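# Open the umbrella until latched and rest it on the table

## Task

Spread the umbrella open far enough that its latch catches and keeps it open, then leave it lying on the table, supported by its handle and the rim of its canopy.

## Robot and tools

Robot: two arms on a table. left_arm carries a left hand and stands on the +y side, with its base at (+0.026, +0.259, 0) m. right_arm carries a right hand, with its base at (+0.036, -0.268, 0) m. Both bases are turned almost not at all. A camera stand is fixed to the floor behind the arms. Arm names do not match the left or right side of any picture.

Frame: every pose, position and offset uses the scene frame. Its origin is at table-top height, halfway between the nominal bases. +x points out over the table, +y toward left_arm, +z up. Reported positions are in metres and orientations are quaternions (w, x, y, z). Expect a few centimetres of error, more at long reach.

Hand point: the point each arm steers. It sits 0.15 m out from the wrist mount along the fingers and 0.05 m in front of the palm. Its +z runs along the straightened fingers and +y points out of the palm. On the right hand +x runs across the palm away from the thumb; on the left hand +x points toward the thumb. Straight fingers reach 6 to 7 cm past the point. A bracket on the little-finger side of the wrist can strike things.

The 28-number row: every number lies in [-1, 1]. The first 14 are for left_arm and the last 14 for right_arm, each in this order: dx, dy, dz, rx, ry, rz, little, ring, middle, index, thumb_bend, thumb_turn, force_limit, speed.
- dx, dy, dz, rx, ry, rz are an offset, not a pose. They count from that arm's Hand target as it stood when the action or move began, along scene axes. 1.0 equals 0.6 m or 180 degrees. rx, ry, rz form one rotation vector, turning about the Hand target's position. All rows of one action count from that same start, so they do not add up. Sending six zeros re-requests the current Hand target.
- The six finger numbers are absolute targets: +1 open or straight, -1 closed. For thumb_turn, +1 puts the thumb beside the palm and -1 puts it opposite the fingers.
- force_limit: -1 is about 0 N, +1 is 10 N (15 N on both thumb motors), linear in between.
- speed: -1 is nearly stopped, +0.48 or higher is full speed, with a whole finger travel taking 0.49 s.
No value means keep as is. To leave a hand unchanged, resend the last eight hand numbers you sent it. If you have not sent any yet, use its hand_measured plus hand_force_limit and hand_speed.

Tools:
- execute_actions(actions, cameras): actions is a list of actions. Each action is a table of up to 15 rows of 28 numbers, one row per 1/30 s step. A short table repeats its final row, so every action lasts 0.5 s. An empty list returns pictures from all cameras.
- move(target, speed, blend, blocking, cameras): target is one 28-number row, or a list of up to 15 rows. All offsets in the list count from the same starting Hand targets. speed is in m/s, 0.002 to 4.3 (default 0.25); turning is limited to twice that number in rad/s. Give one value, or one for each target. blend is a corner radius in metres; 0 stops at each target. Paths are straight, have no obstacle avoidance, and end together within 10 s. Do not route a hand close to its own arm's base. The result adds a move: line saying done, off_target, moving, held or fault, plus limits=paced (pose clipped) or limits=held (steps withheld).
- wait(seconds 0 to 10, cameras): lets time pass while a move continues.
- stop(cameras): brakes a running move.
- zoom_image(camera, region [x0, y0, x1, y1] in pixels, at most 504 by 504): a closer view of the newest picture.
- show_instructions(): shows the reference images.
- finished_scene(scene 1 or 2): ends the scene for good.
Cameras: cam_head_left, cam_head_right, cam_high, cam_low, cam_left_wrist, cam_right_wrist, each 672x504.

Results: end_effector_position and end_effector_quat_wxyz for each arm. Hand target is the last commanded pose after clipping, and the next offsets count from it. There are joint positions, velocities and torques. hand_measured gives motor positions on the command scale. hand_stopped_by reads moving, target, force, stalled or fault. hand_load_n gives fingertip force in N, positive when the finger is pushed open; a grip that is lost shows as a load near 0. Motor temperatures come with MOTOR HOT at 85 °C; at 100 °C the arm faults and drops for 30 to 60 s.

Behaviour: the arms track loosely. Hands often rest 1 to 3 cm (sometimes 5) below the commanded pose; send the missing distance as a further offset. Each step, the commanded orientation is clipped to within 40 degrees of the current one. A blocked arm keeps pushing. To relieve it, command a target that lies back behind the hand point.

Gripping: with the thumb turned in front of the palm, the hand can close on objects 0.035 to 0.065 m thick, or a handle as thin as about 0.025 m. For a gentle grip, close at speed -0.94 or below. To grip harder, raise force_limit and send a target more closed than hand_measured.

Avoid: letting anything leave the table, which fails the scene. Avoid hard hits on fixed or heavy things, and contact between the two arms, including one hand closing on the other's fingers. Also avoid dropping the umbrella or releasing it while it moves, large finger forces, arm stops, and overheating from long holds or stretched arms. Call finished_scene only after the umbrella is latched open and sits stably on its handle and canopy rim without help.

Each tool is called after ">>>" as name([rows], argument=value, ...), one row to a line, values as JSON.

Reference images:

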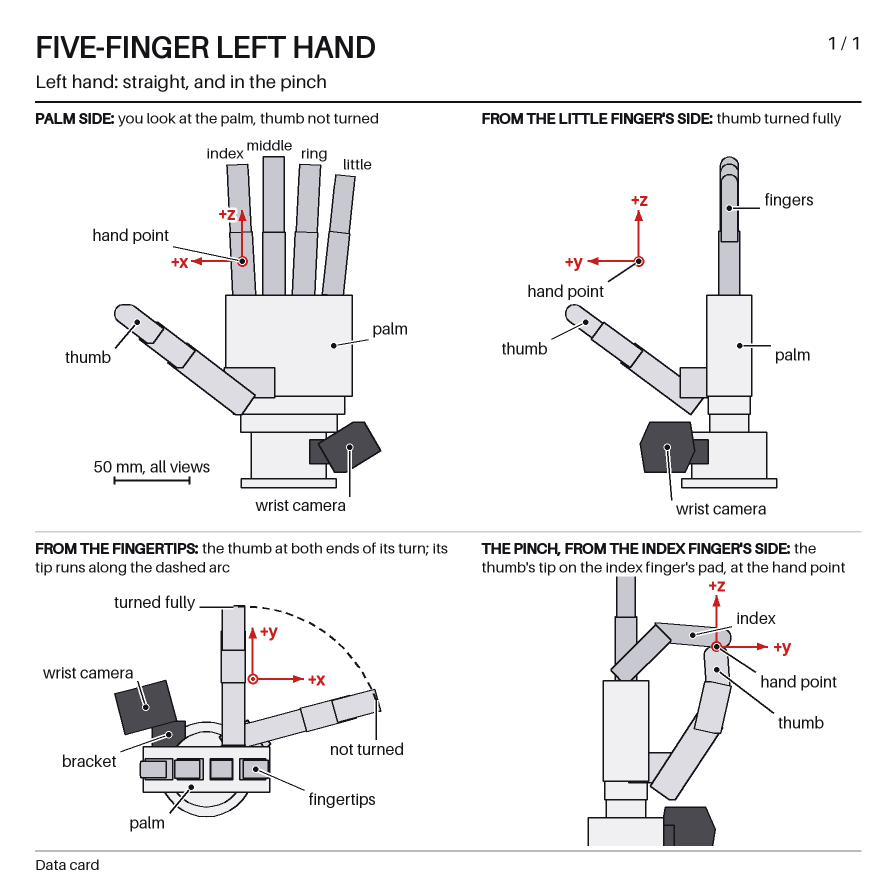

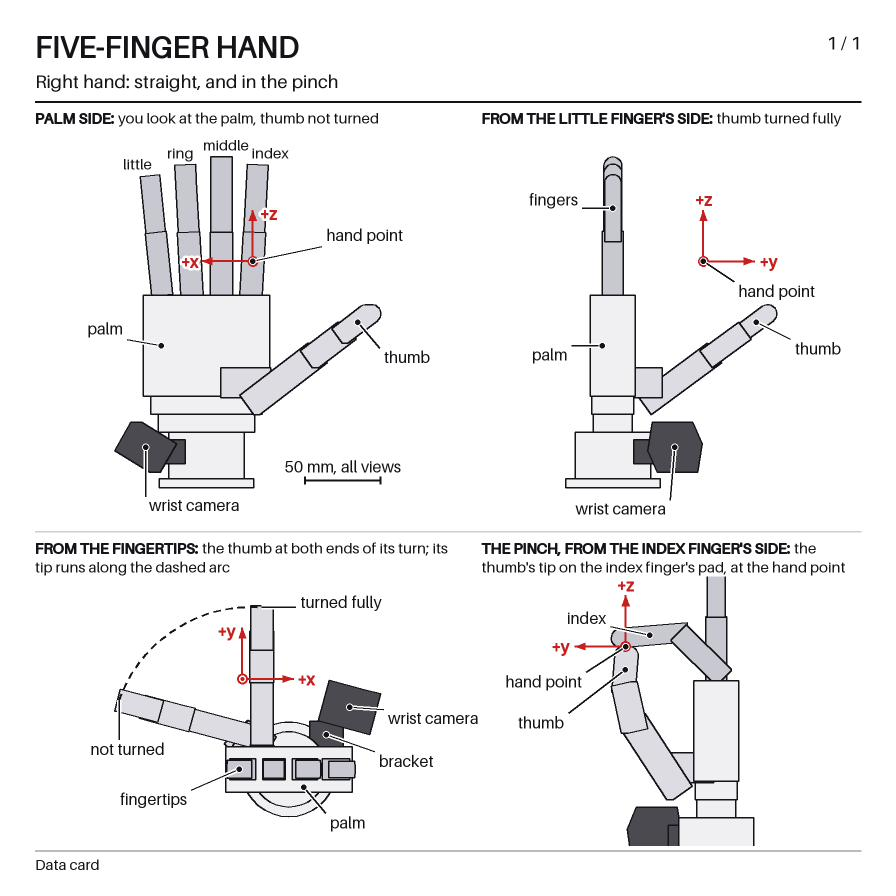

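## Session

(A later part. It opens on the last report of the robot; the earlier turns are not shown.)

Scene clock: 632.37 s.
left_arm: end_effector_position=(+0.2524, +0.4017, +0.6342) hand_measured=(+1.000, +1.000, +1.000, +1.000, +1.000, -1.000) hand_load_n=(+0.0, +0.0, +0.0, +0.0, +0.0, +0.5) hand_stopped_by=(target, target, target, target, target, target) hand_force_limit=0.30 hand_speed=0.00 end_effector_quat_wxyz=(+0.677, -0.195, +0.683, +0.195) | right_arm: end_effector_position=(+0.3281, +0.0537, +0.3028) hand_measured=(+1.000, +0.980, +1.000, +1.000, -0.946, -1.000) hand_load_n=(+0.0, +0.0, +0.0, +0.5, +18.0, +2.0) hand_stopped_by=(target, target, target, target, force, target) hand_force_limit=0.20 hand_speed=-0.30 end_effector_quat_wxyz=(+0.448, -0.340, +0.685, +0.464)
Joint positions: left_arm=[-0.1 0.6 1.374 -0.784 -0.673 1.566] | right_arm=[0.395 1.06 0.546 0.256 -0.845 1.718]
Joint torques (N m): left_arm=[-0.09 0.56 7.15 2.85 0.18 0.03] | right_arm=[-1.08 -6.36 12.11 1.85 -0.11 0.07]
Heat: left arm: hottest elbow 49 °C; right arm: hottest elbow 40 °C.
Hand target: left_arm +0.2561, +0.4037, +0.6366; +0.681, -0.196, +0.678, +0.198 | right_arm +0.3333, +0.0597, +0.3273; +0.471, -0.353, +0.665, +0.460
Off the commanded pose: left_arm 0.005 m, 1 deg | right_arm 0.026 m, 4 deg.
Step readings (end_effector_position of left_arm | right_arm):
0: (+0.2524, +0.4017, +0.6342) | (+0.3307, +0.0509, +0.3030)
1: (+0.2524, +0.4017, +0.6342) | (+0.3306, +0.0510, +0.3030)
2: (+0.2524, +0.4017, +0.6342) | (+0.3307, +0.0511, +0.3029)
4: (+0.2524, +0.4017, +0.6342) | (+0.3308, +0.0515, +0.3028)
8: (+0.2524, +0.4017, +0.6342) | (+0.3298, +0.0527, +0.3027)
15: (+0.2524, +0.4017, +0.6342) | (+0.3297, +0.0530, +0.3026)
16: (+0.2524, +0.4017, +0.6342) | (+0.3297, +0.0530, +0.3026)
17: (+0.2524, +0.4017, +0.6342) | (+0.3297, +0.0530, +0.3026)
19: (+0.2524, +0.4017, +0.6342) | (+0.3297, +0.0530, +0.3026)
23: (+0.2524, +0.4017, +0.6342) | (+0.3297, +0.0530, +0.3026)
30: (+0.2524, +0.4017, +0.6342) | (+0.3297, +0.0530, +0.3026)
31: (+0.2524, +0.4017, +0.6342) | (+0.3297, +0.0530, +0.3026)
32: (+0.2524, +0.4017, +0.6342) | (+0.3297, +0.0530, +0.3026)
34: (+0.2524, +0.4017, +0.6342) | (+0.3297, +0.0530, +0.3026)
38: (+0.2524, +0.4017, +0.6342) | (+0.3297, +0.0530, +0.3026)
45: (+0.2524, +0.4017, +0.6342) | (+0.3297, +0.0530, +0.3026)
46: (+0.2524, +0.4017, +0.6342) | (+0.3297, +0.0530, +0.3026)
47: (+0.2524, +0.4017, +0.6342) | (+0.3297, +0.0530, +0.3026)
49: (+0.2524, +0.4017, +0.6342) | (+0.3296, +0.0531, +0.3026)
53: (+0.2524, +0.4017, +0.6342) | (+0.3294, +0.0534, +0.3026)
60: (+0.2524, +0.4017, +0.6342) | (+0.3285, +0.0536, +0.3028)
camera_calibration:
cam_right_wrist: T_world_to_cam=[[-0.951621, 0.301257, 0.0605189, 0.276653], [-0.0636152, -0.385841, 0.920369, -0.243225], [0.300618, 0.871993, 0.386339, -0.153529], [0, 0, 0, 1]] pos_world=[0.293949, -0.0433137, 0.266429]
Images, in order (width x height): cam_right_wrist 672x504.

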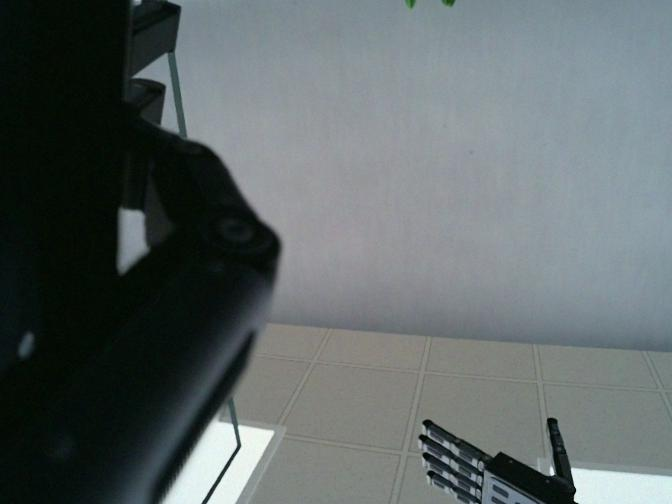

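>>> execute_actions([
  [[0,0,0,0,0,0,1,1,1,1,1,-1,0.3,0.0,0,0,0,0,0,0,-1,-1,1,1,-1,-1,0.2,0.0]],
  [[0,0,0,0,0,0,1,1,1,1,1,-1,0.3,0.0,0,0,0,0,0,0,-1,-1,1,1,-1,-1,0.2,0.0]],
  [[0,0,0,0,0,0,1,1,1,1,1,-1,0.3,0.0,0,0,0,0,0,0,-1,-1,1,1,-1,-1,0.2,0.0]],
], cameras=["cam_right_wrist", "cam_low", "cam_high"])

Scene clock: 634.40 s.
left_arm: end_effector_position=(+0.2524, +0.4017, +0.6342) hand_measured=(+1.000, +1.000, +1.000, +1.000, +1.000, -1.000) hand_load_n=(+0.0, +0.0, +0.0, +0.0, +0.0, +0.5) hand_stopped_by=(target, target, target, target, target, target) hand_force_limit=0.30 hand_speed=0.00 end_effector_quat_wxyz=(+0.677, -0.195, +0.683, +0.195) | right_arm: end_effector_position=(+0.3281, +0.0537, +0.3024) hand_measured=(-1.000, -1.000, +1.000, +1.000, -0.946, -1.000) hand_load_n=(+0.0, +0.0, -0.5, +0.0, +18.0, +2.0) hand_stopped_by=(target, target, target, target, force, target) hand_force_limit=0.20 hand_speed=0.00 end_effector_quat_wxyz=(+0.450, -0.342, +0.684, +0.461)
Joint positions: left_arm=[-0.1 0.6 1.374 -0.784 -0.673 1.566] | right_arm=[0.395 1.06 0.546 0.256 -0.844 1.71]
Joint torques (N m): left_arm=[0.09 1.61 7.3 2.66 0.18 0.06] | right_arm=[-0.97 -6.3 12.07 1.83 -0.12 0.07]
Heat: left arm: hottest elbow 49 °C; right arm: hottest elbow 40 °C.
Hand target: left_arm +0.2561, +0.4037, +0.6366; +0.681, -0.196, +0.678, +0.198 | right_arm +0.3333, +0.0597, +0.3273; +0.471, -0.353, +0.665, +0.460
Off the commanded pose: left_arm 0.005 m, 1 deg | right_arm 0.026 m, 3 deg.
Step readings (end_effector_position of left_arm | right_arm):
0: (+0.2524, +0.4017, +0.6342) | (+0.3281, +0.0537, +0.3028)
1: (+0.2524, +0.4017, +0.6342) | (+0.3281, +0.0537, +0.3028)
2: (+0.2524, +0.4017, +0.6342) | (+0.3281, +0.0537, +0.3028)
4: (+0.2524, +0.4017, +0.6342) | (+0.3280, +0.0537, +0.3026)
8: (+0.2524, +0.4017, +0.6342) | (+0.3282, +0.0537, +0.3025)
15: (+0.2524, +0.4017, +0.6342) | (+0.3281, +0.0537, +0.3024)
16: (+0.2524, +0.4017, +0.6342) | (+0.3281, +0.0537, +0.3024)
17: (+0.2524, +0.4017, +0.6342) | (+0.3281, +0.0537, +0.3024)
19: (+0.2524, +0.4017, +0.6342) | (+0.3281, +0.0537, +0.3024)
23: (+0.2524, +0.4017, +0.6342) | (+0.3281, +0.0537, +0.3024)
30: (+0.2524, +0.4017, +0.6342) | (+0.3281, +0.0537, +0.3024)
31: (+0.2524, +0.4017, +0.6342) | (+0.3281, +0.0537, +0.3024)
32: (+0.2524, +0.4017, +0.6342) | (+0.3281, +0.0537, +0.3024)
34: (+0.2524, +0.4017, +0.6342) | (+0.3281, +0.0537, +0.3024)
38: (+0.2524, +0.4017, +0.6342) | (+0.3281, +0.0537, +0.3024)
45: (+0.2524, +0.4017, +0.6342) | (+0.3281, +0.0537, +0.3024)
camera_calibration:
cam_right_wrist: T_world_to_cam=[[-0.951996, 0.301528, 0.0527613, 0.279056], [-0.0704099, -0.383436, 0.920879, -0.240906], [0.297901, 0.872959, 0.386261, -0.152483], [0, 0, 0, 1]] pos_world=[0.294123, -0.0434043, 0.26602]
Images, in order (width x height): cam_high 672x504, cam_low 672x504, cam_right_wrist 672x504.

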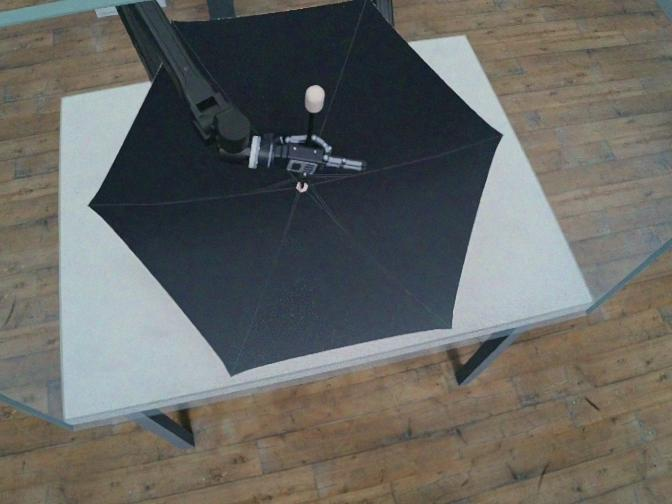

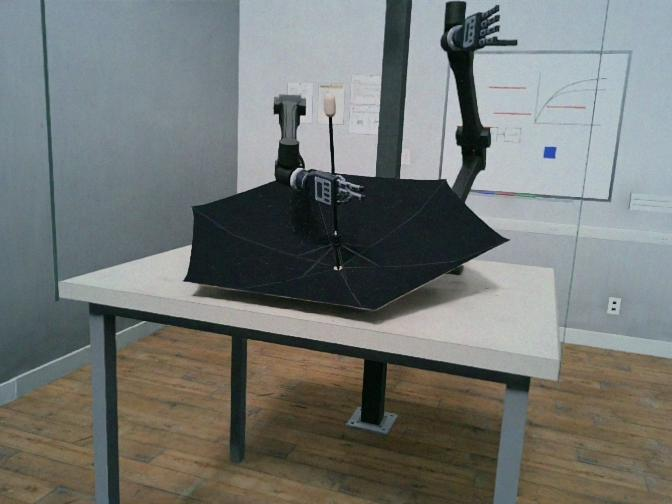

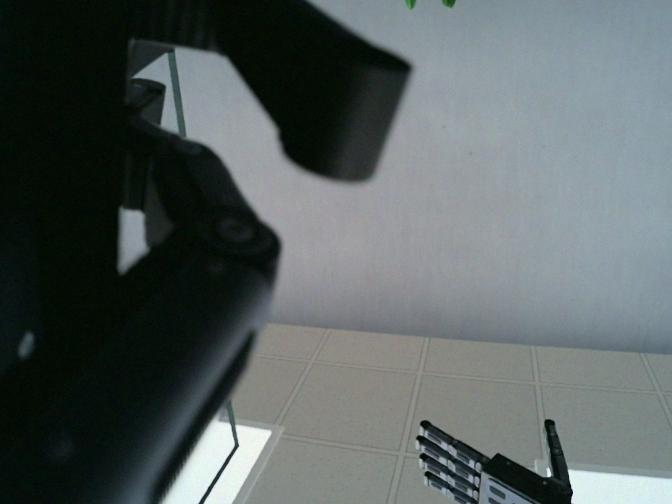

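>>> move(target=[0,0,0,0,0,0,1,1,1,1,1,-1,0.3,0.0,0.045,0,0.15,0,0,0,-1,-1,1,1,-1,-1,0.2,0.0], speed=0.08, cameras=["all"])

Scene clock: 637.50 s.
left_arm: end_effector_position=(+0.2524, +0.4017, +0.6342) hand_measured=(+1.000, +1.000, +1.000, +1.000, +1.000, -1.000) hand_load_n=(+0.0, +0.0, +0.0, +0.0, +0.0, +0.5) hand_stopped_by=(target, target, target, target, target, target) hand_force_limit=0.30 hand_speed=0.00 end_effector_quat_wxyz=(+0.677, -0.195, +0.683, +0.195) | right_arm: end_effector_position=(+0.3527, +0.0604, +0.3856) hand_measured=(-1.000, -1.000, +1.000, +1.000, -0.946, -1.000) hand_load_n=(+0.0, +0.0, +0.0, +0.0, +18.0, +1.5) hand_stopped_by=(target, target, target, target, force, target) hand_force_limit=0.20 hand_speed=0.00 end_effector_quat_wxyz=(+0.447, -0.346, +0.682, +0.465)
Joint positions: left_arm=[-0.1 0.6 1.374 -0.784 -0.673 1.566] | right_arm=[0.381 1.038 0.768 0.006 -0.868 1.703]
Joint torques (N m): left_arm=[-0.97 1.44 7.13 2.7 0.19 0.07] | right_arm=[-2.61 -6.95 14.08 1.1 -0.29 0.05]
Heat: left arm: hottest elbow 49 °C; right arm: hottest elbow 41 °C.
Hand target: left_arm +0.2561, +0.4037, +0.6366; +0.681, -0.196, +0.678, +0.198 | right_arm +0.3603, +0.0597, +0.4173; +0.470, -0.353, +0.665, +0.460
Off the commanded pose: left_arm 0.005 m, 1 deg | right_arm 0.033 m, 3 deg.
move: off_target (right_arm)
camera_calibration:
cam_left_wrist: T_world_to_cam=[[0.53476, -0.806968, -0.25067, 0.351812], [-0.520419, -0.0808089, -0.850079, 0.706118], [0.66573, 0.585041, -0.463175, 0.00321457], [0, 0, 0, 1]] pos_world=[0.177203, 0.339081, 0.689933]
cam_right_wrist: T_world_to_cam=[[-0.955336, 0.290696, 0.0531965, 0.297776], [-0.0661137, -0.38568, 0.920261, -0.314412], [0.288033, 0.875641, 0.387673, -0.195076], [0, 0, 0, 1]] pos_world=[0.319878, -0.0370079, 0.349126]

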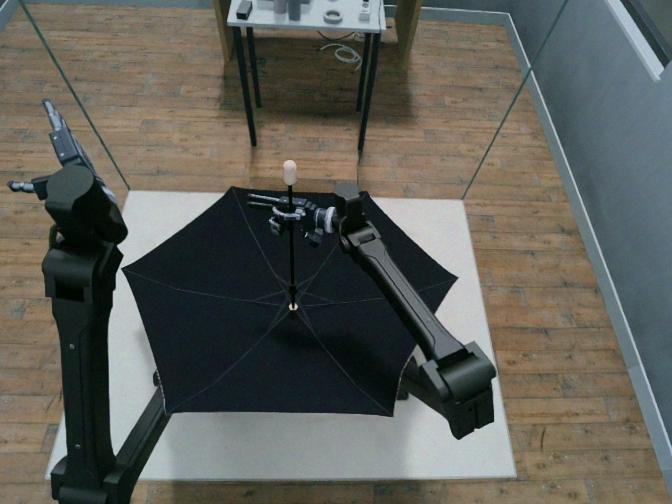

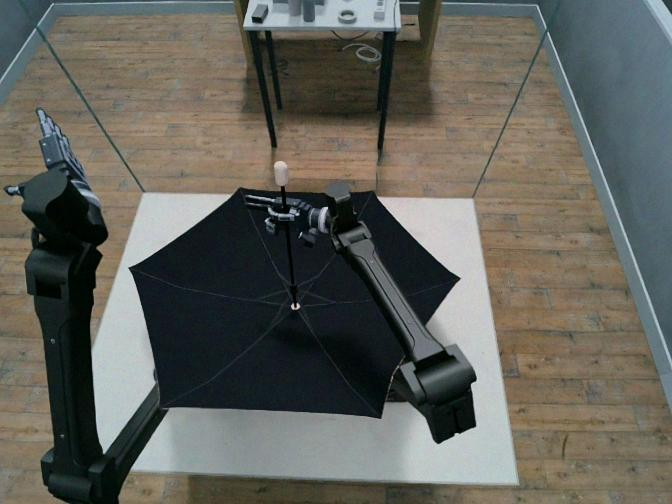

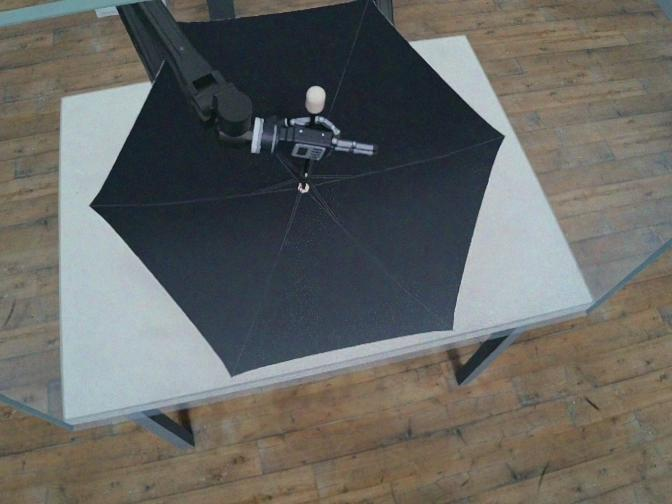

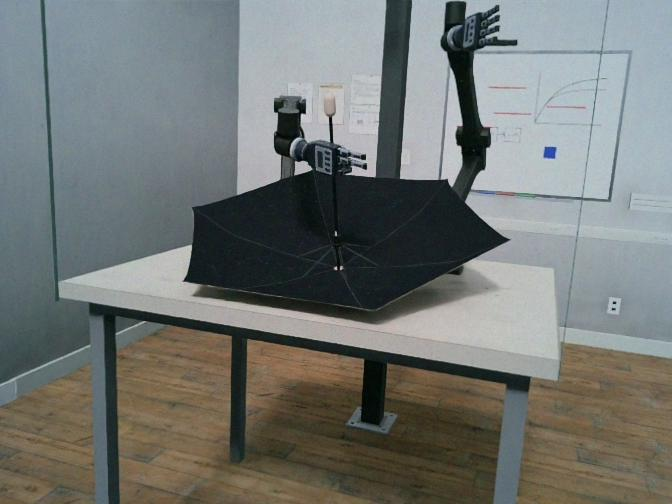

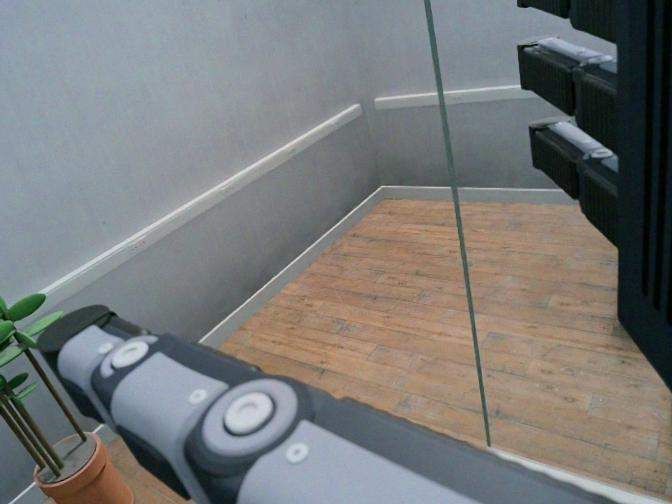

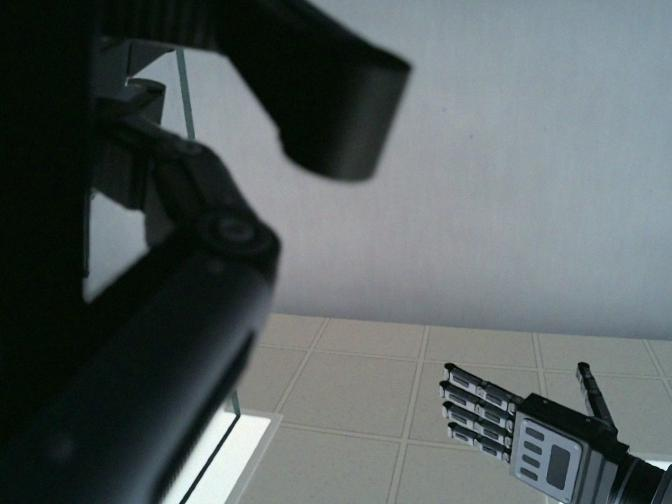

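>>> move(target=[0,0,0,0,0,0,1,1,1,1,1,-1,0.3,0.0,0.045,0,0.12,0,0,0,-1,-1,1,1,-1,-1,0.2,0.0], speed=0.08, cameras=["cam_low", "cam_high", "cam_right_wrist"])

Scene clock: 641.50 s.
left_arm: end_effector_position=(+0.2524, +0.4017, +0.6342) hand_measured=(+1.000, +1.000, +1.000, +1.000, +1.000, -1.000) hand_load_n=(+0.0, +0.0, +0.0, +0.0, +0.0, +0.0) hand_stopped_by=(target, target, target, target, target, target) hand_force_limit=0.30 hand_speed=0.00 end_effector_quat_wxyz=(+0.677, -0.195, +0.683, +0.195) | right_arm: end_effector_position=(+0.3802, +0.0611, +0.4512) hand_measured=(-1.000, -1.000, +1.000, +1.000, -0.946, -1.000) hand_load_n=(+0.0, +0.0, +0.0, +0.0, +18.0, +1.5) hand_stopped_by=(target, target, target, target, force, target) hand_force_limit=0.20 hand_speed=0.00 end_effector_quat_wxyz=(+0.443, -0.344, +0.685, +0.465)
Joint positions: left_arm=[-0.1 0.6 1.374 -0.784 -0.673 1.566] | right_arm=[0.353 1.077 0.975 -0.181 -0.896 1.692]
Joint torques (N m): left_arm=[-0.5 1.03 7.36 2.77 0.17 0.01] | right_arm=[-2.67 -7.41 15.43 1.28 -0.29 0.07]
Heat: left arm: hottest elbow 48 °C; right arm: hottest elbow 42 °C.
Hand target: left_arm +0.2561, +0.4037, +0.6366; +0.681, -0.196, +0.678, +0.198 | right_arm +0.3873, +0.0597, +0.4892; +0.470, -0.353, +0.665, +0.460
Off the commanded pose: left_arm 0.005 m, 1 deg | right_arm 0.039 m, 4 deg.
move: off_target (right_arm)
camera_calibration:
cam_right_wrist: T_world_to_cam=[[-0.954859, 0.290395, 0.0625774, 0.315953], [-0.0559413, -0.382666, 0.922191, -0.377642], [0.291746, 0.877062, 0.381637, -0.227768], [0, 0, 0, 1]] pos_world=[0.347015, -0.0364958, 0.415411]
Images, in order (width x height): cam_high 672x504, cam_low 672x504, cam_right_wrist 672x504.

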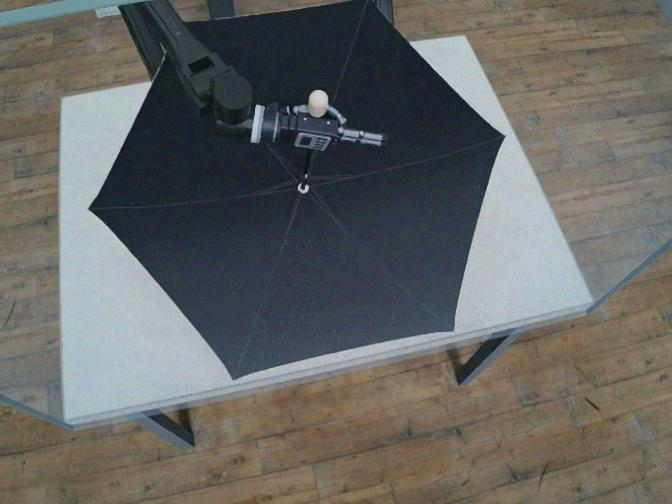

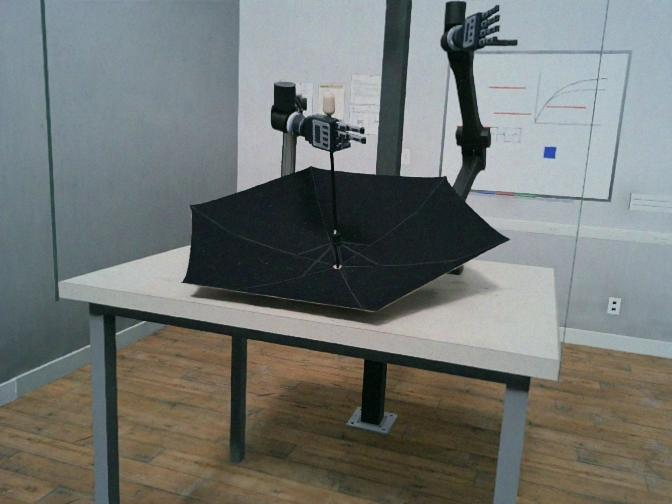

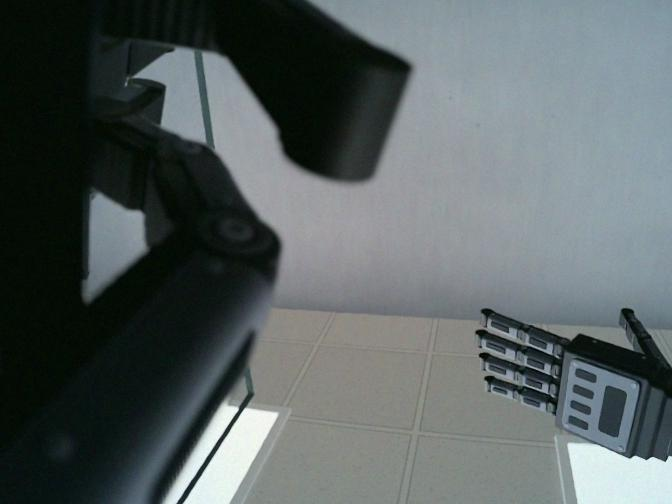

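>>> move(target=[0,0,0,0,0,0,1,1,1,1,1,-1,0.3,0.0,0.0,0,0.167,0,0,0,-1,-1,1,1,-1,-1,0.2,0.0], speed=0.06, cameras=["cam_low", "cam_high", "cam_right_wrist", "cam_head_right"])

Scene clock: 644.33 s.
left_arm: end_effector_position=(+0.2524, +0.4017, +0.6342) hand_measured=(+1.000, +1.000, +1.000, +1.000, +1.000, -1.000) hand_load_n=(+0.0, +0.0, +0.0, +0.0, +0.0, +0.0) hand_stopped_by=(target, target, target, target, target, target) hand_force_limit=0.30 hand_speed=0.00 end_effector_quat_wxyz=(+0.677, -0.195, +0.683, +0.195) | right_arm: end_effector_position=(+0.3884, +0.0639, +0.5448) hand_measured=(-1.000, -1.000, +1.000, +1.000, -0.946, -1.000) hand_load_n=(+0.0, +0.0, +0.0, +0.0, +18.0, +2.0) hand_stopped_by=(target, target, target, target, force, target) hand_force_limit=0.20 hand_speed=0.00 end_effector_quat_wxyz=(+0.438, -0.343, +0.688, +0.465)
Joint positions: left_arm=[-0.1 0.6 1.374 -0.784 -0.673 1.566] | right_arm=[0.352 1.106 1.248 -0.44 -0.896 1.687]
Joint torques (N m): left_arm=[-0.44 1.38 7.12 2.99 0.16 0.03] | right_arm=[-2.55 -8.29 15.95 1.42 -0.29 0.11]
Heat: left arm: hottest elbow 48 °C; right arm: hottest elbow 43 °C.
Hand target: left_arm +0.2561, +0.4037, +0.6366; +0.681, -0.196, +0.678, +0.198 | right_arm +0.3873, +0.0597, +0.5895; +0.471, -0.353, +0.665, +0.460
Off the commanded pose: left_arm 0.005 m, 1 deg | right_arm 0.045 m, 5 deg.
move: off_target (right_arm)
camera_calibration:
cam_right_wrist: T_world_to_cam=[[-0.954229, 0.290679, 0.0703759, 0.312565], [-0.0464293, -0.376435, 0.925279, -0.46815], [0.295451, 0.879661, 0.372701, -0.265116], [0, 0, 0, 1]] pos_world=[0.354851, -0.0338715, 0.509982]
Images, in order (width x height): cam_head_right 672x504, cam_high 672x504, cam_low 672x504, cam_right_wrist 672x504.

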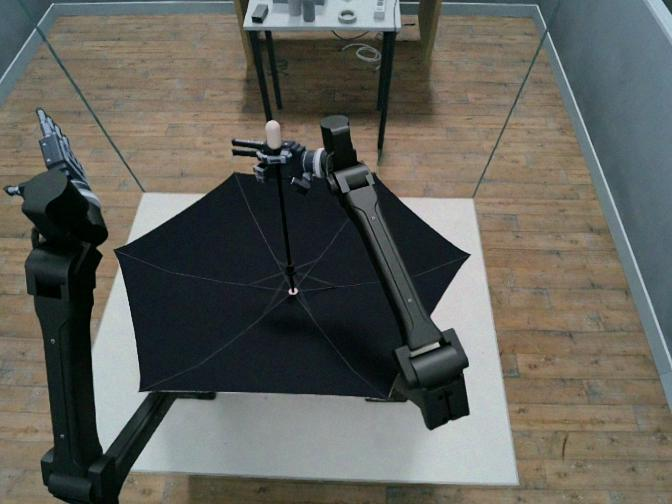

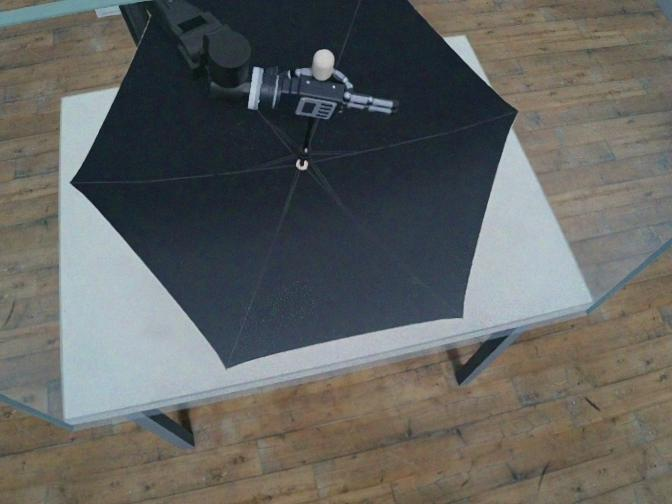

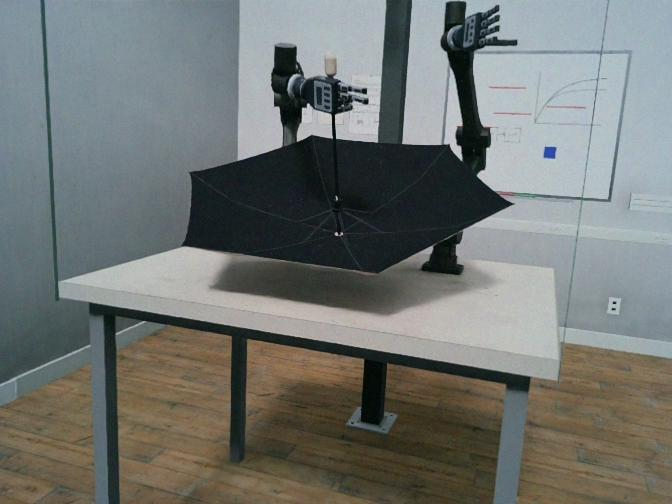

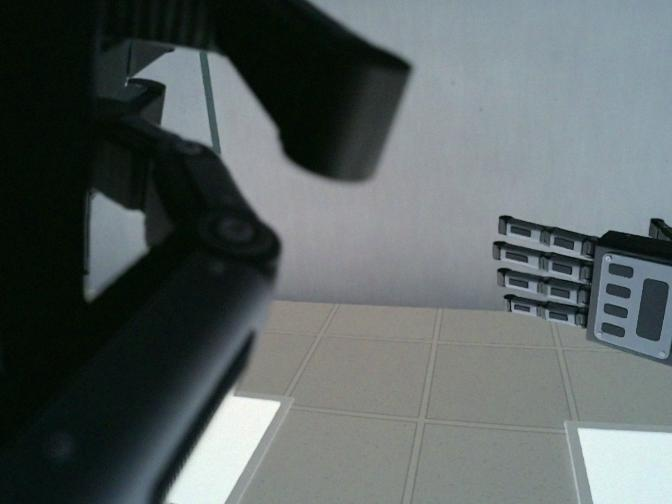

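>>> move(target=[0,0,0,0,0,0,1,1,1,1,1,-1,0.3,0.0,-0.14,0,0.117,-0.0304,-0.0938,0.0168,-1,-1,1,1,-1,-1,0.2,0.0], speed=0.07, cameras=["cam_low", "cam_high", "cam_right_wrist", "cam_head_right"])

Scene clock: 647.87 s.
left_arm: end_effector_position=(+0.2524, +0.4017, +0.6342) hand_measured=(+1.000, +1.000, +1.000, +1.000, +1.000, -1.000) hand_load_n=(+0.0, +0.0, +0.0, +0.0, +0.0, +0.0) hand_stopped_by=(target, target, target, target, target, target) hand_force_limit=0.30 hand_speed=0.00 end_effector_quat_wxyz=(+0.677, -0.195, +0.683, +0.195) | right_arm: end_effector_position=(+0.3248, +0.0649, +0.6099) hand_measured=(-1.000, -1.000, +1.000, +1.000, -0.946, -1.000) hand_load_n=(+0.0, +0.0, -0.5, +0.0, +19.0, +7.5) hand_stopped_by=(target, target, target, target, force, target) hand_force_limit=0.20 hand_speed=0.00 end_effector_quat_wxyz=(+0.480, -0.422, +0.652, +0.408)
Joint positions: left_arm=[-0.1 0.6 1.374 -0.784 -0.673 1.566] | right_arm=[0.413 1.039 1.426 -0.7 -0.835 1.465]
Joint torques (N m): left_arm=[-1.44 1.38 7.13 2.58 0.14 0.01] | right_arm=[-1.2 -8 15.91 1.94 -0.08 -0.54]
Heat: left arm: hottest elbow 48 °C; right arm: hottest elbow 44 °C.
Hand target: left_arm +0.2561, +0.4037, +0.6366; +0.681, -0.196, +0.678, +0.198 | right_arm +0.3033, +0.0598, +0.6597; +0.533, -0.456, +0.600, +0.383
Off the commanded pose: left_arm 0.005 m, 1 deg | right_arm 0.055 m, 10 deg.
move: off_target (right_arm)
camera_calibration:
cam_right_wrist: T_world_to_cam=[[-0.958513, 0.244063, -0.147261, 0.384163], [-0.219626, -0.303015, 0.927333, -0.480741], [0.181705, 0.921203, 0.344046, -0.219758], [0, 0, 0, 1]] pos_world=[0.302573, -0.0369898, 0.577986]
Images, in order (width x height): cam_head_right 672x504, cam_high 672x504, cam_low 672x504, cam_right_wrist 672x504.

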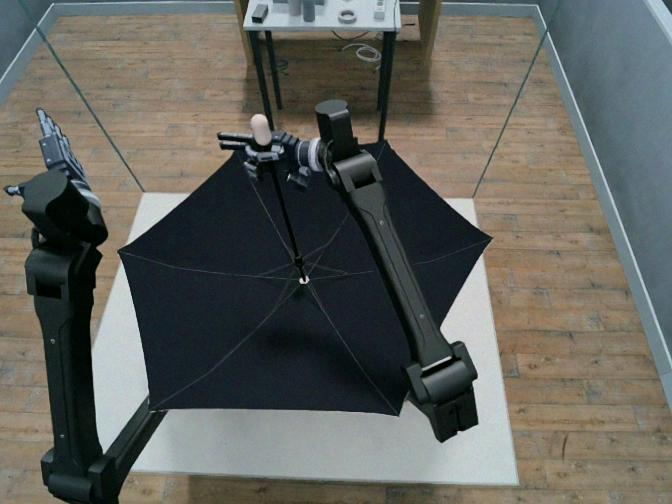

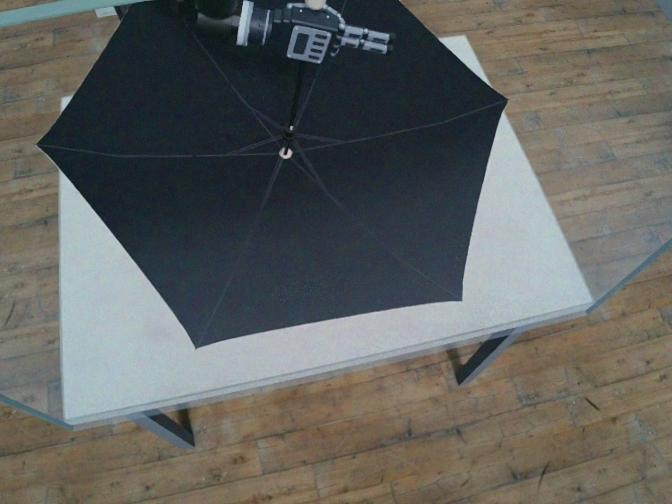

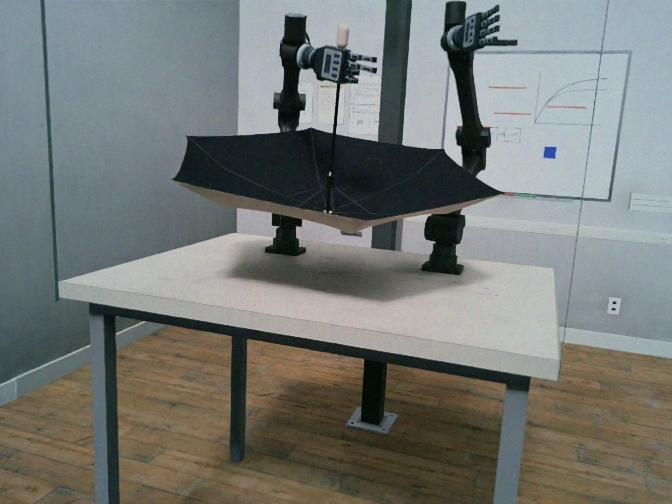

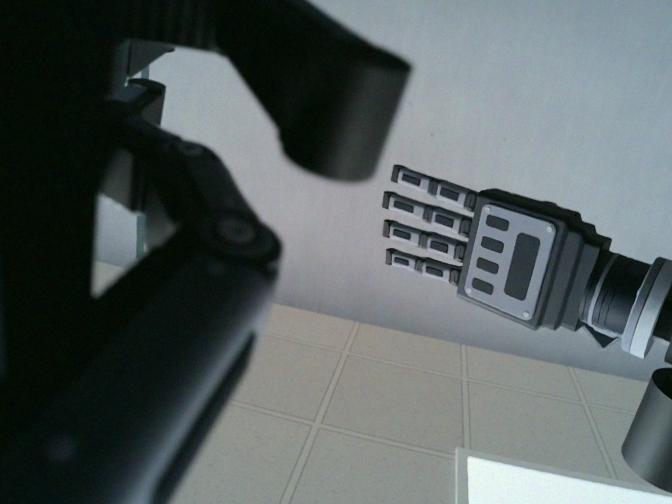

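>>> move(target=[0,0,0,0,0,0,1,1,1,1,1,-1,0.3,0.0,-0.13,-0.008,0,-0.001,-0.156,0.02,-1,-1,1,1,-1,-1,0.2,0.0], speed=0.07, cameras=["cam_low", "cam_high", "cam_right_wrist", "cam_head_right"])

Scene clock: 652.73 s.
left_arm: end_effector_position=(+0.2524, +0.4017, +0.6342) hand_measured=(+1.000, +1.000, +1.000, +1.000, +1.000, -1.000) hand_load_n=(+0.0, +0.0, +0.0, +0.0, +0.0, +0.0) hand_stopped_by=(target, target, target, target, target, target) hand_force_limit=0.30 hand_speed=0.00 end_effector_quat_wxyz=(+0.677, -0.195, +0.683, +0.195) | right_arm: end_effector_position=(+0.2354, +0.0617, +0.6377) hand_measured=(-1.000, -1.000, +1.000, +1.000, -0.944, -1.000) hand_load_n=(+0.0, +0.0, +0.0, +0.0, +21.0, +20.0) hand_stopped_by=(target, target, target, target, force, target) hand_force_limit=0.20 hand_speed=0.00 end_effector_quat_wxyz=(+0.572, -0.513, +0.534, +0.353)
Joint positions: left_arm=[-0.1 0.6 1.374 -0.784 -0.673 1.566] | right_arm=[0.52 0.895 1.388 -0.631 -0.787 1.261]
Joint torques (N m): left_arm=[-0.62 1.44 7.17 2.81 0.16 0.03] | right_arm=[-1.79 -5.71 10.69 5.59 0.47 -1.79]
Heat: left arm: hottest elbow 48 °C; right arm: hottest elbow 44 °C.
Hand target: left_arm +0.2561, +0.4037, +0.6366; +0.681, -0.196, +0.678, +0.198 | right_arm +0.2252, +0.0549, +0.6597; +0.650, -0.555, +0.439, +0.277
Off the commanded pose: left_arm 0.005 m, 1 deg | right_arm 0.025 m, 17 deg.
move: off_target (right_arm)
camera_calibration:
cam_right_wrist: T_world_to_cam=[[-0.866202, 0.16475, -0.471754, 0.493439], [-0.498521, -0.349575, 0.793268, -0.373016], [-0.0342221, 0.922309, 0.384934, -0.185437], [0, 0, 0, 1]] pos_world=[0.235115, -0.0406613, 0.600065]
Images, in order (width x height): cam_head_right 672x504, cam_high 672x504, cam_low 672x504, cam_right_wrist 672x504.

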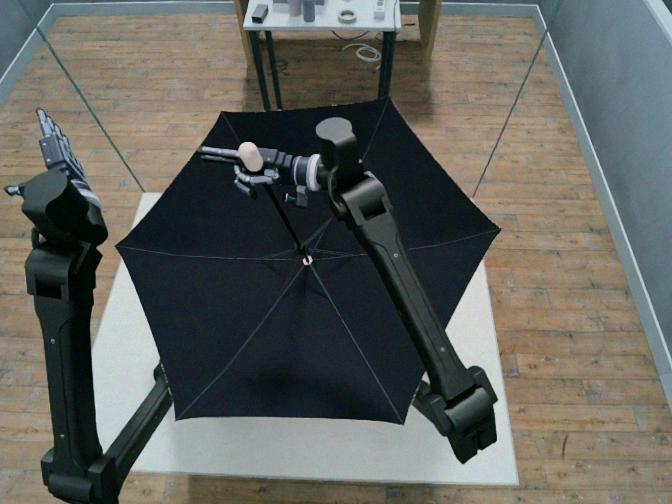

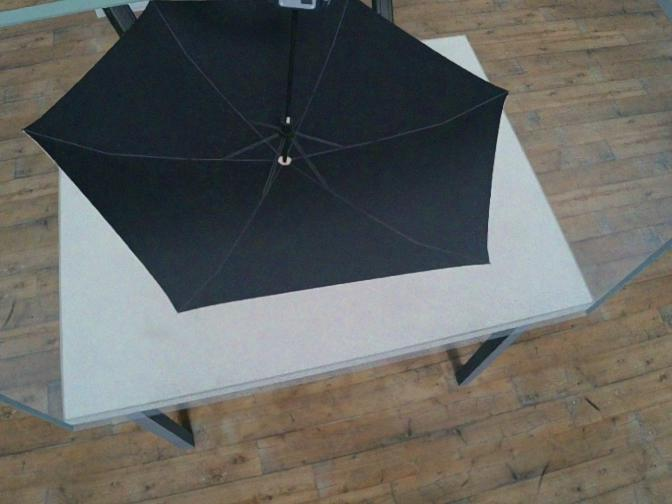

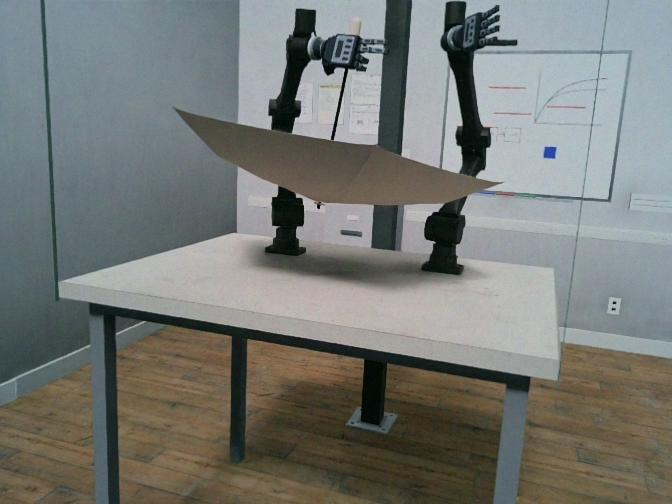

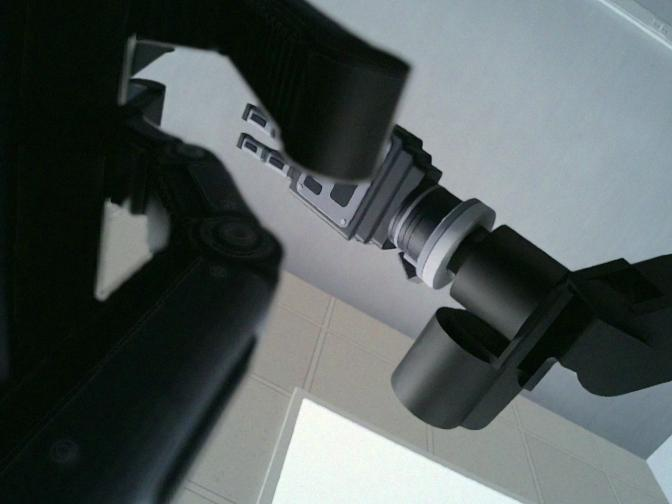

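>>> move(target=[0,0,0,0,0,0,1,1,1,1,1,-1,0.3,0.0,-0.034,-0.083,-0.06,-0.0131,-0.1019,0.0841,-1,-1,1,1,-1,-1,0.2,0.0], speed=0.07, cameras=["cam_low", "cam_high", "cam_right_wrist", "cam_head_right"])

Scene clock: 659.90 s.
left_arm: end_effector_position=(+0.2524, +0.4017, +0.6342) hand_measured=(+1.000, +1.000, +1.000, +1.000, +1.000, -1.000) hand_load_n=(+0.0, +0.0, +0.0, +0.0, +0.0, +0.5) hand_stopped_by=(target, target, target, target, target, target) hand_force_limit=0.30 hand_speed=0.00 end_effector_quat_wxyz=(+0.677, -0.195, +0.683, +0.195) | right_arm: end_effector_position=(+0.1962, +0.0099, +0.6204) hand_measured=(-1.000, -1.000, +1.000, +1.000, -0.944, -1.000) hand_load_n=(+0.5, +0.0, +0.0, +0.0, +22.0, +22.0) hand_stopped_by=(target, target, target, target, force, target) hand_force_limit=0.20 hand_speed=0.00 end_effector_quat_wxyz=(+0.602, -0.626, +0.341, +0.360)
Joint positions: left_arm=[-0.1 0.6 1.374 -0.784 -0.673 1.566] | right_arm=[0.345 0.88 1.329 -0.5 -1.258 0.989]
Joint torques (N m): left_arm=[-0.97 1.08 7.28 2.76 0.16 0] | right_arm=[-4.19 -3.78 10.21 4.83 0.37 -1.75]
Heat: left arm: hottest elbow 47 °C; right arm: hottest elbow 44 °C.
Hand target: left_arm +0.2561, +0.4037, +0.6366; +0.681, -0.196, +0.678, +0.198 | right_arm +0.2049, +0.0051, +0.6238; +0.658, -0.658, +0.259, +0.259
Off the commanded pose: left_arm 0.005 m, 1 deg | right_arm 0.010 m, 17 deg.
move: off_target (right_arm)
camera_calibration:
cam_right_wrist: T_world_to_cam=[[-0.68443, -0.0497289, -0.72738, 0.584936], [-0.587985, -0.552238, 0.591021, -0.251976], [-0.431078, 0.832202, 0.348729, -0.0310493], [0, 0, 0, 1]] pos_world=[0.238805, -0.0842234, 0.585222]
Images, in order (width x height): cam_head_right 672x504, cam_high 672x504, cam_low 672x504, cam_right_wrist 672x504.

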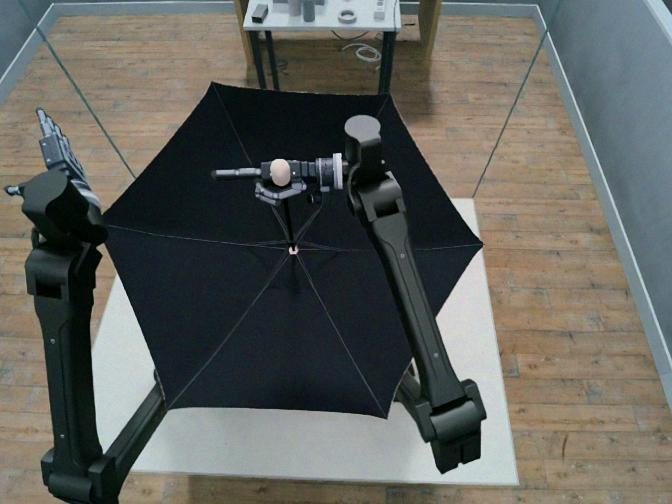

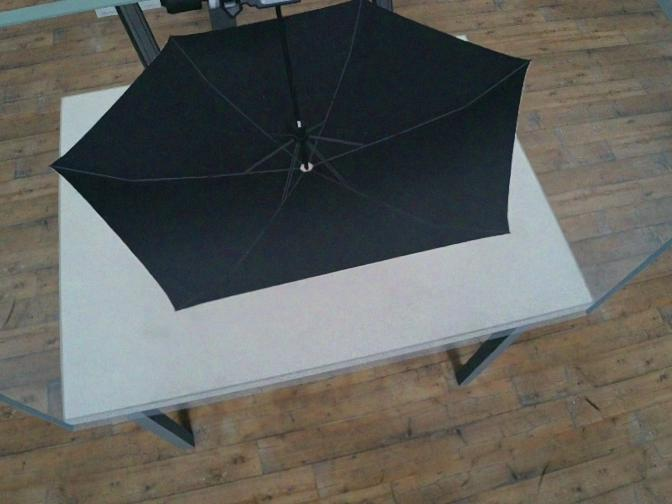

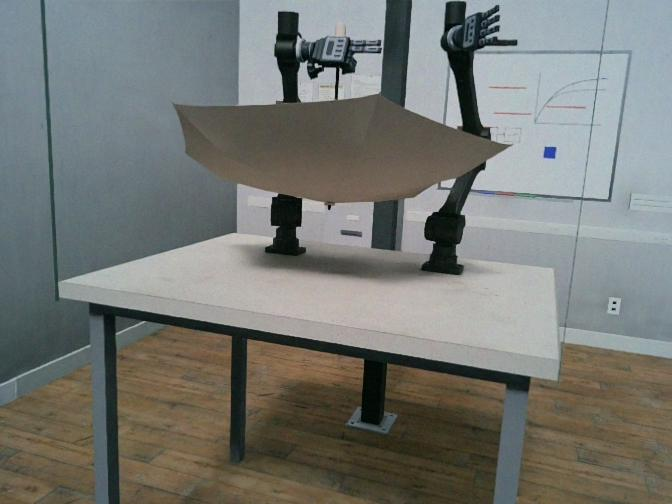

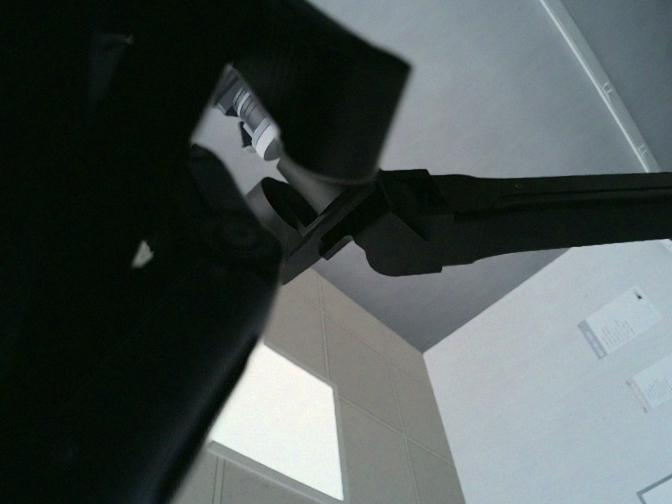

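>>> move(target=[0,0,0,0,0,0,1,1,1,1,1,-1,0.3,0.0,0.02,0,-0.01,0,-0.122,0,-1,-1,1,1,-1,-1,0.2,0.0], speed=0.07, cameras=["cam_low", "cam_high", "cam_head_right"])

Scene clock: 664.30 s.
left_arm: end_effector_position=(+0.2524, +0.4017, +0.6342) hand_measured=(+1.000, +1.000, +1.000, +1.000, +1.000, -1.000) hand_load_n=(+0.0, +0.0, +0.0, +0.0, +0.0, +0.0) hand_stopped_by=(target, target, target, target, target, target) hand_force_limit=0.30 hand_speed=0.00 end_effector_quat_wxyz=(+0.677, -0.195, +0.683, +0.195) | right_arm: end_effector_position=(+0.1965, +0.0095, +0.6129) hand_measured=(-1.000, -1.000, +1.000, +1.000, -0.940, -0.998) hand_load_n=(+0.0, +0.0, +0.0, +0.0, +46.0, +52.0) hand_stopped_by=(target, target, target, target, force, target) hand_force_limit=0.20 hand_speed=0.00 end_effector_quat_wxyz=(+0.627, -0.640, +0.283, +0.342)
Joint positions: left_arm=[-0.1 0.6 1.374 -0.784 -0.673 1.566] | right_arm=[0.345 0.882 1.284 -0.324 -1.301 0.991]
Joint torques (N m): left_arm=[-0.26 1.55 7.19 2.76 0.14 0.05] | right_arm=[-5.36 -3.19 12.08 7.54 1.27 -3.41]
Heat: left arm: hottest elbow 47 °C; right arm: hottest elbow 44 °C.
Hand target: left_arm +0.2561, +0.4037, +0.6366; +0.681, -0.196, +0.678, +0.198 | right_arm +0.2168, +0.0051, +0.6178; +0.696, -0.695, +0.129, +0.129
Off the commanded pose: left_arm 0.005 m, 1 deg | right_arm 0.021 m, 32 deg.
move: off_target (right_arm)
Images, in order (width x height): cam_head_right 672x504, cam_high 672x504, cam_low 672x504.

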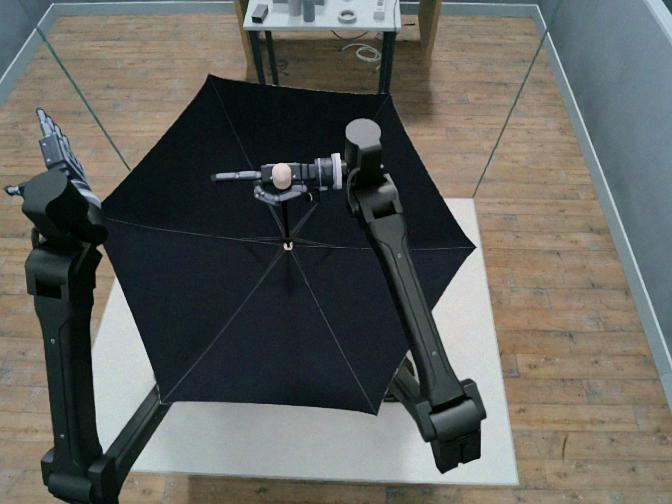

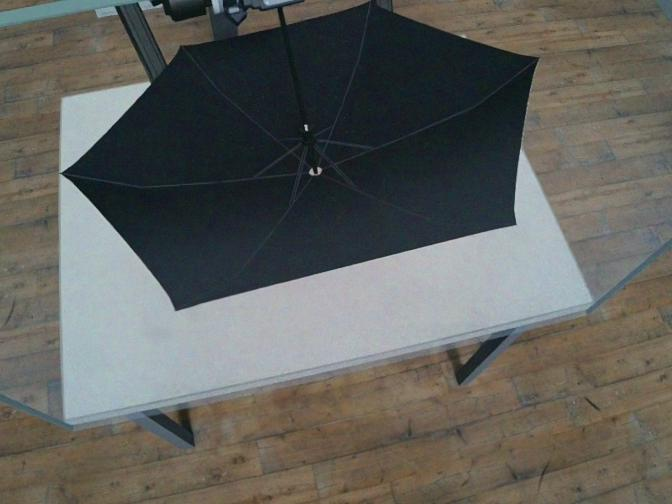

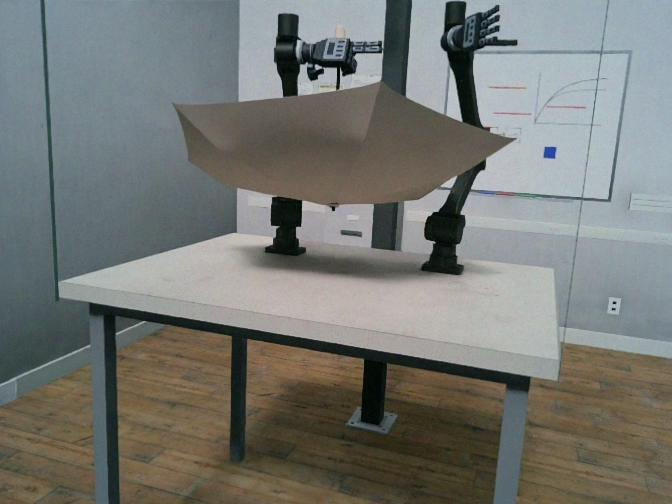

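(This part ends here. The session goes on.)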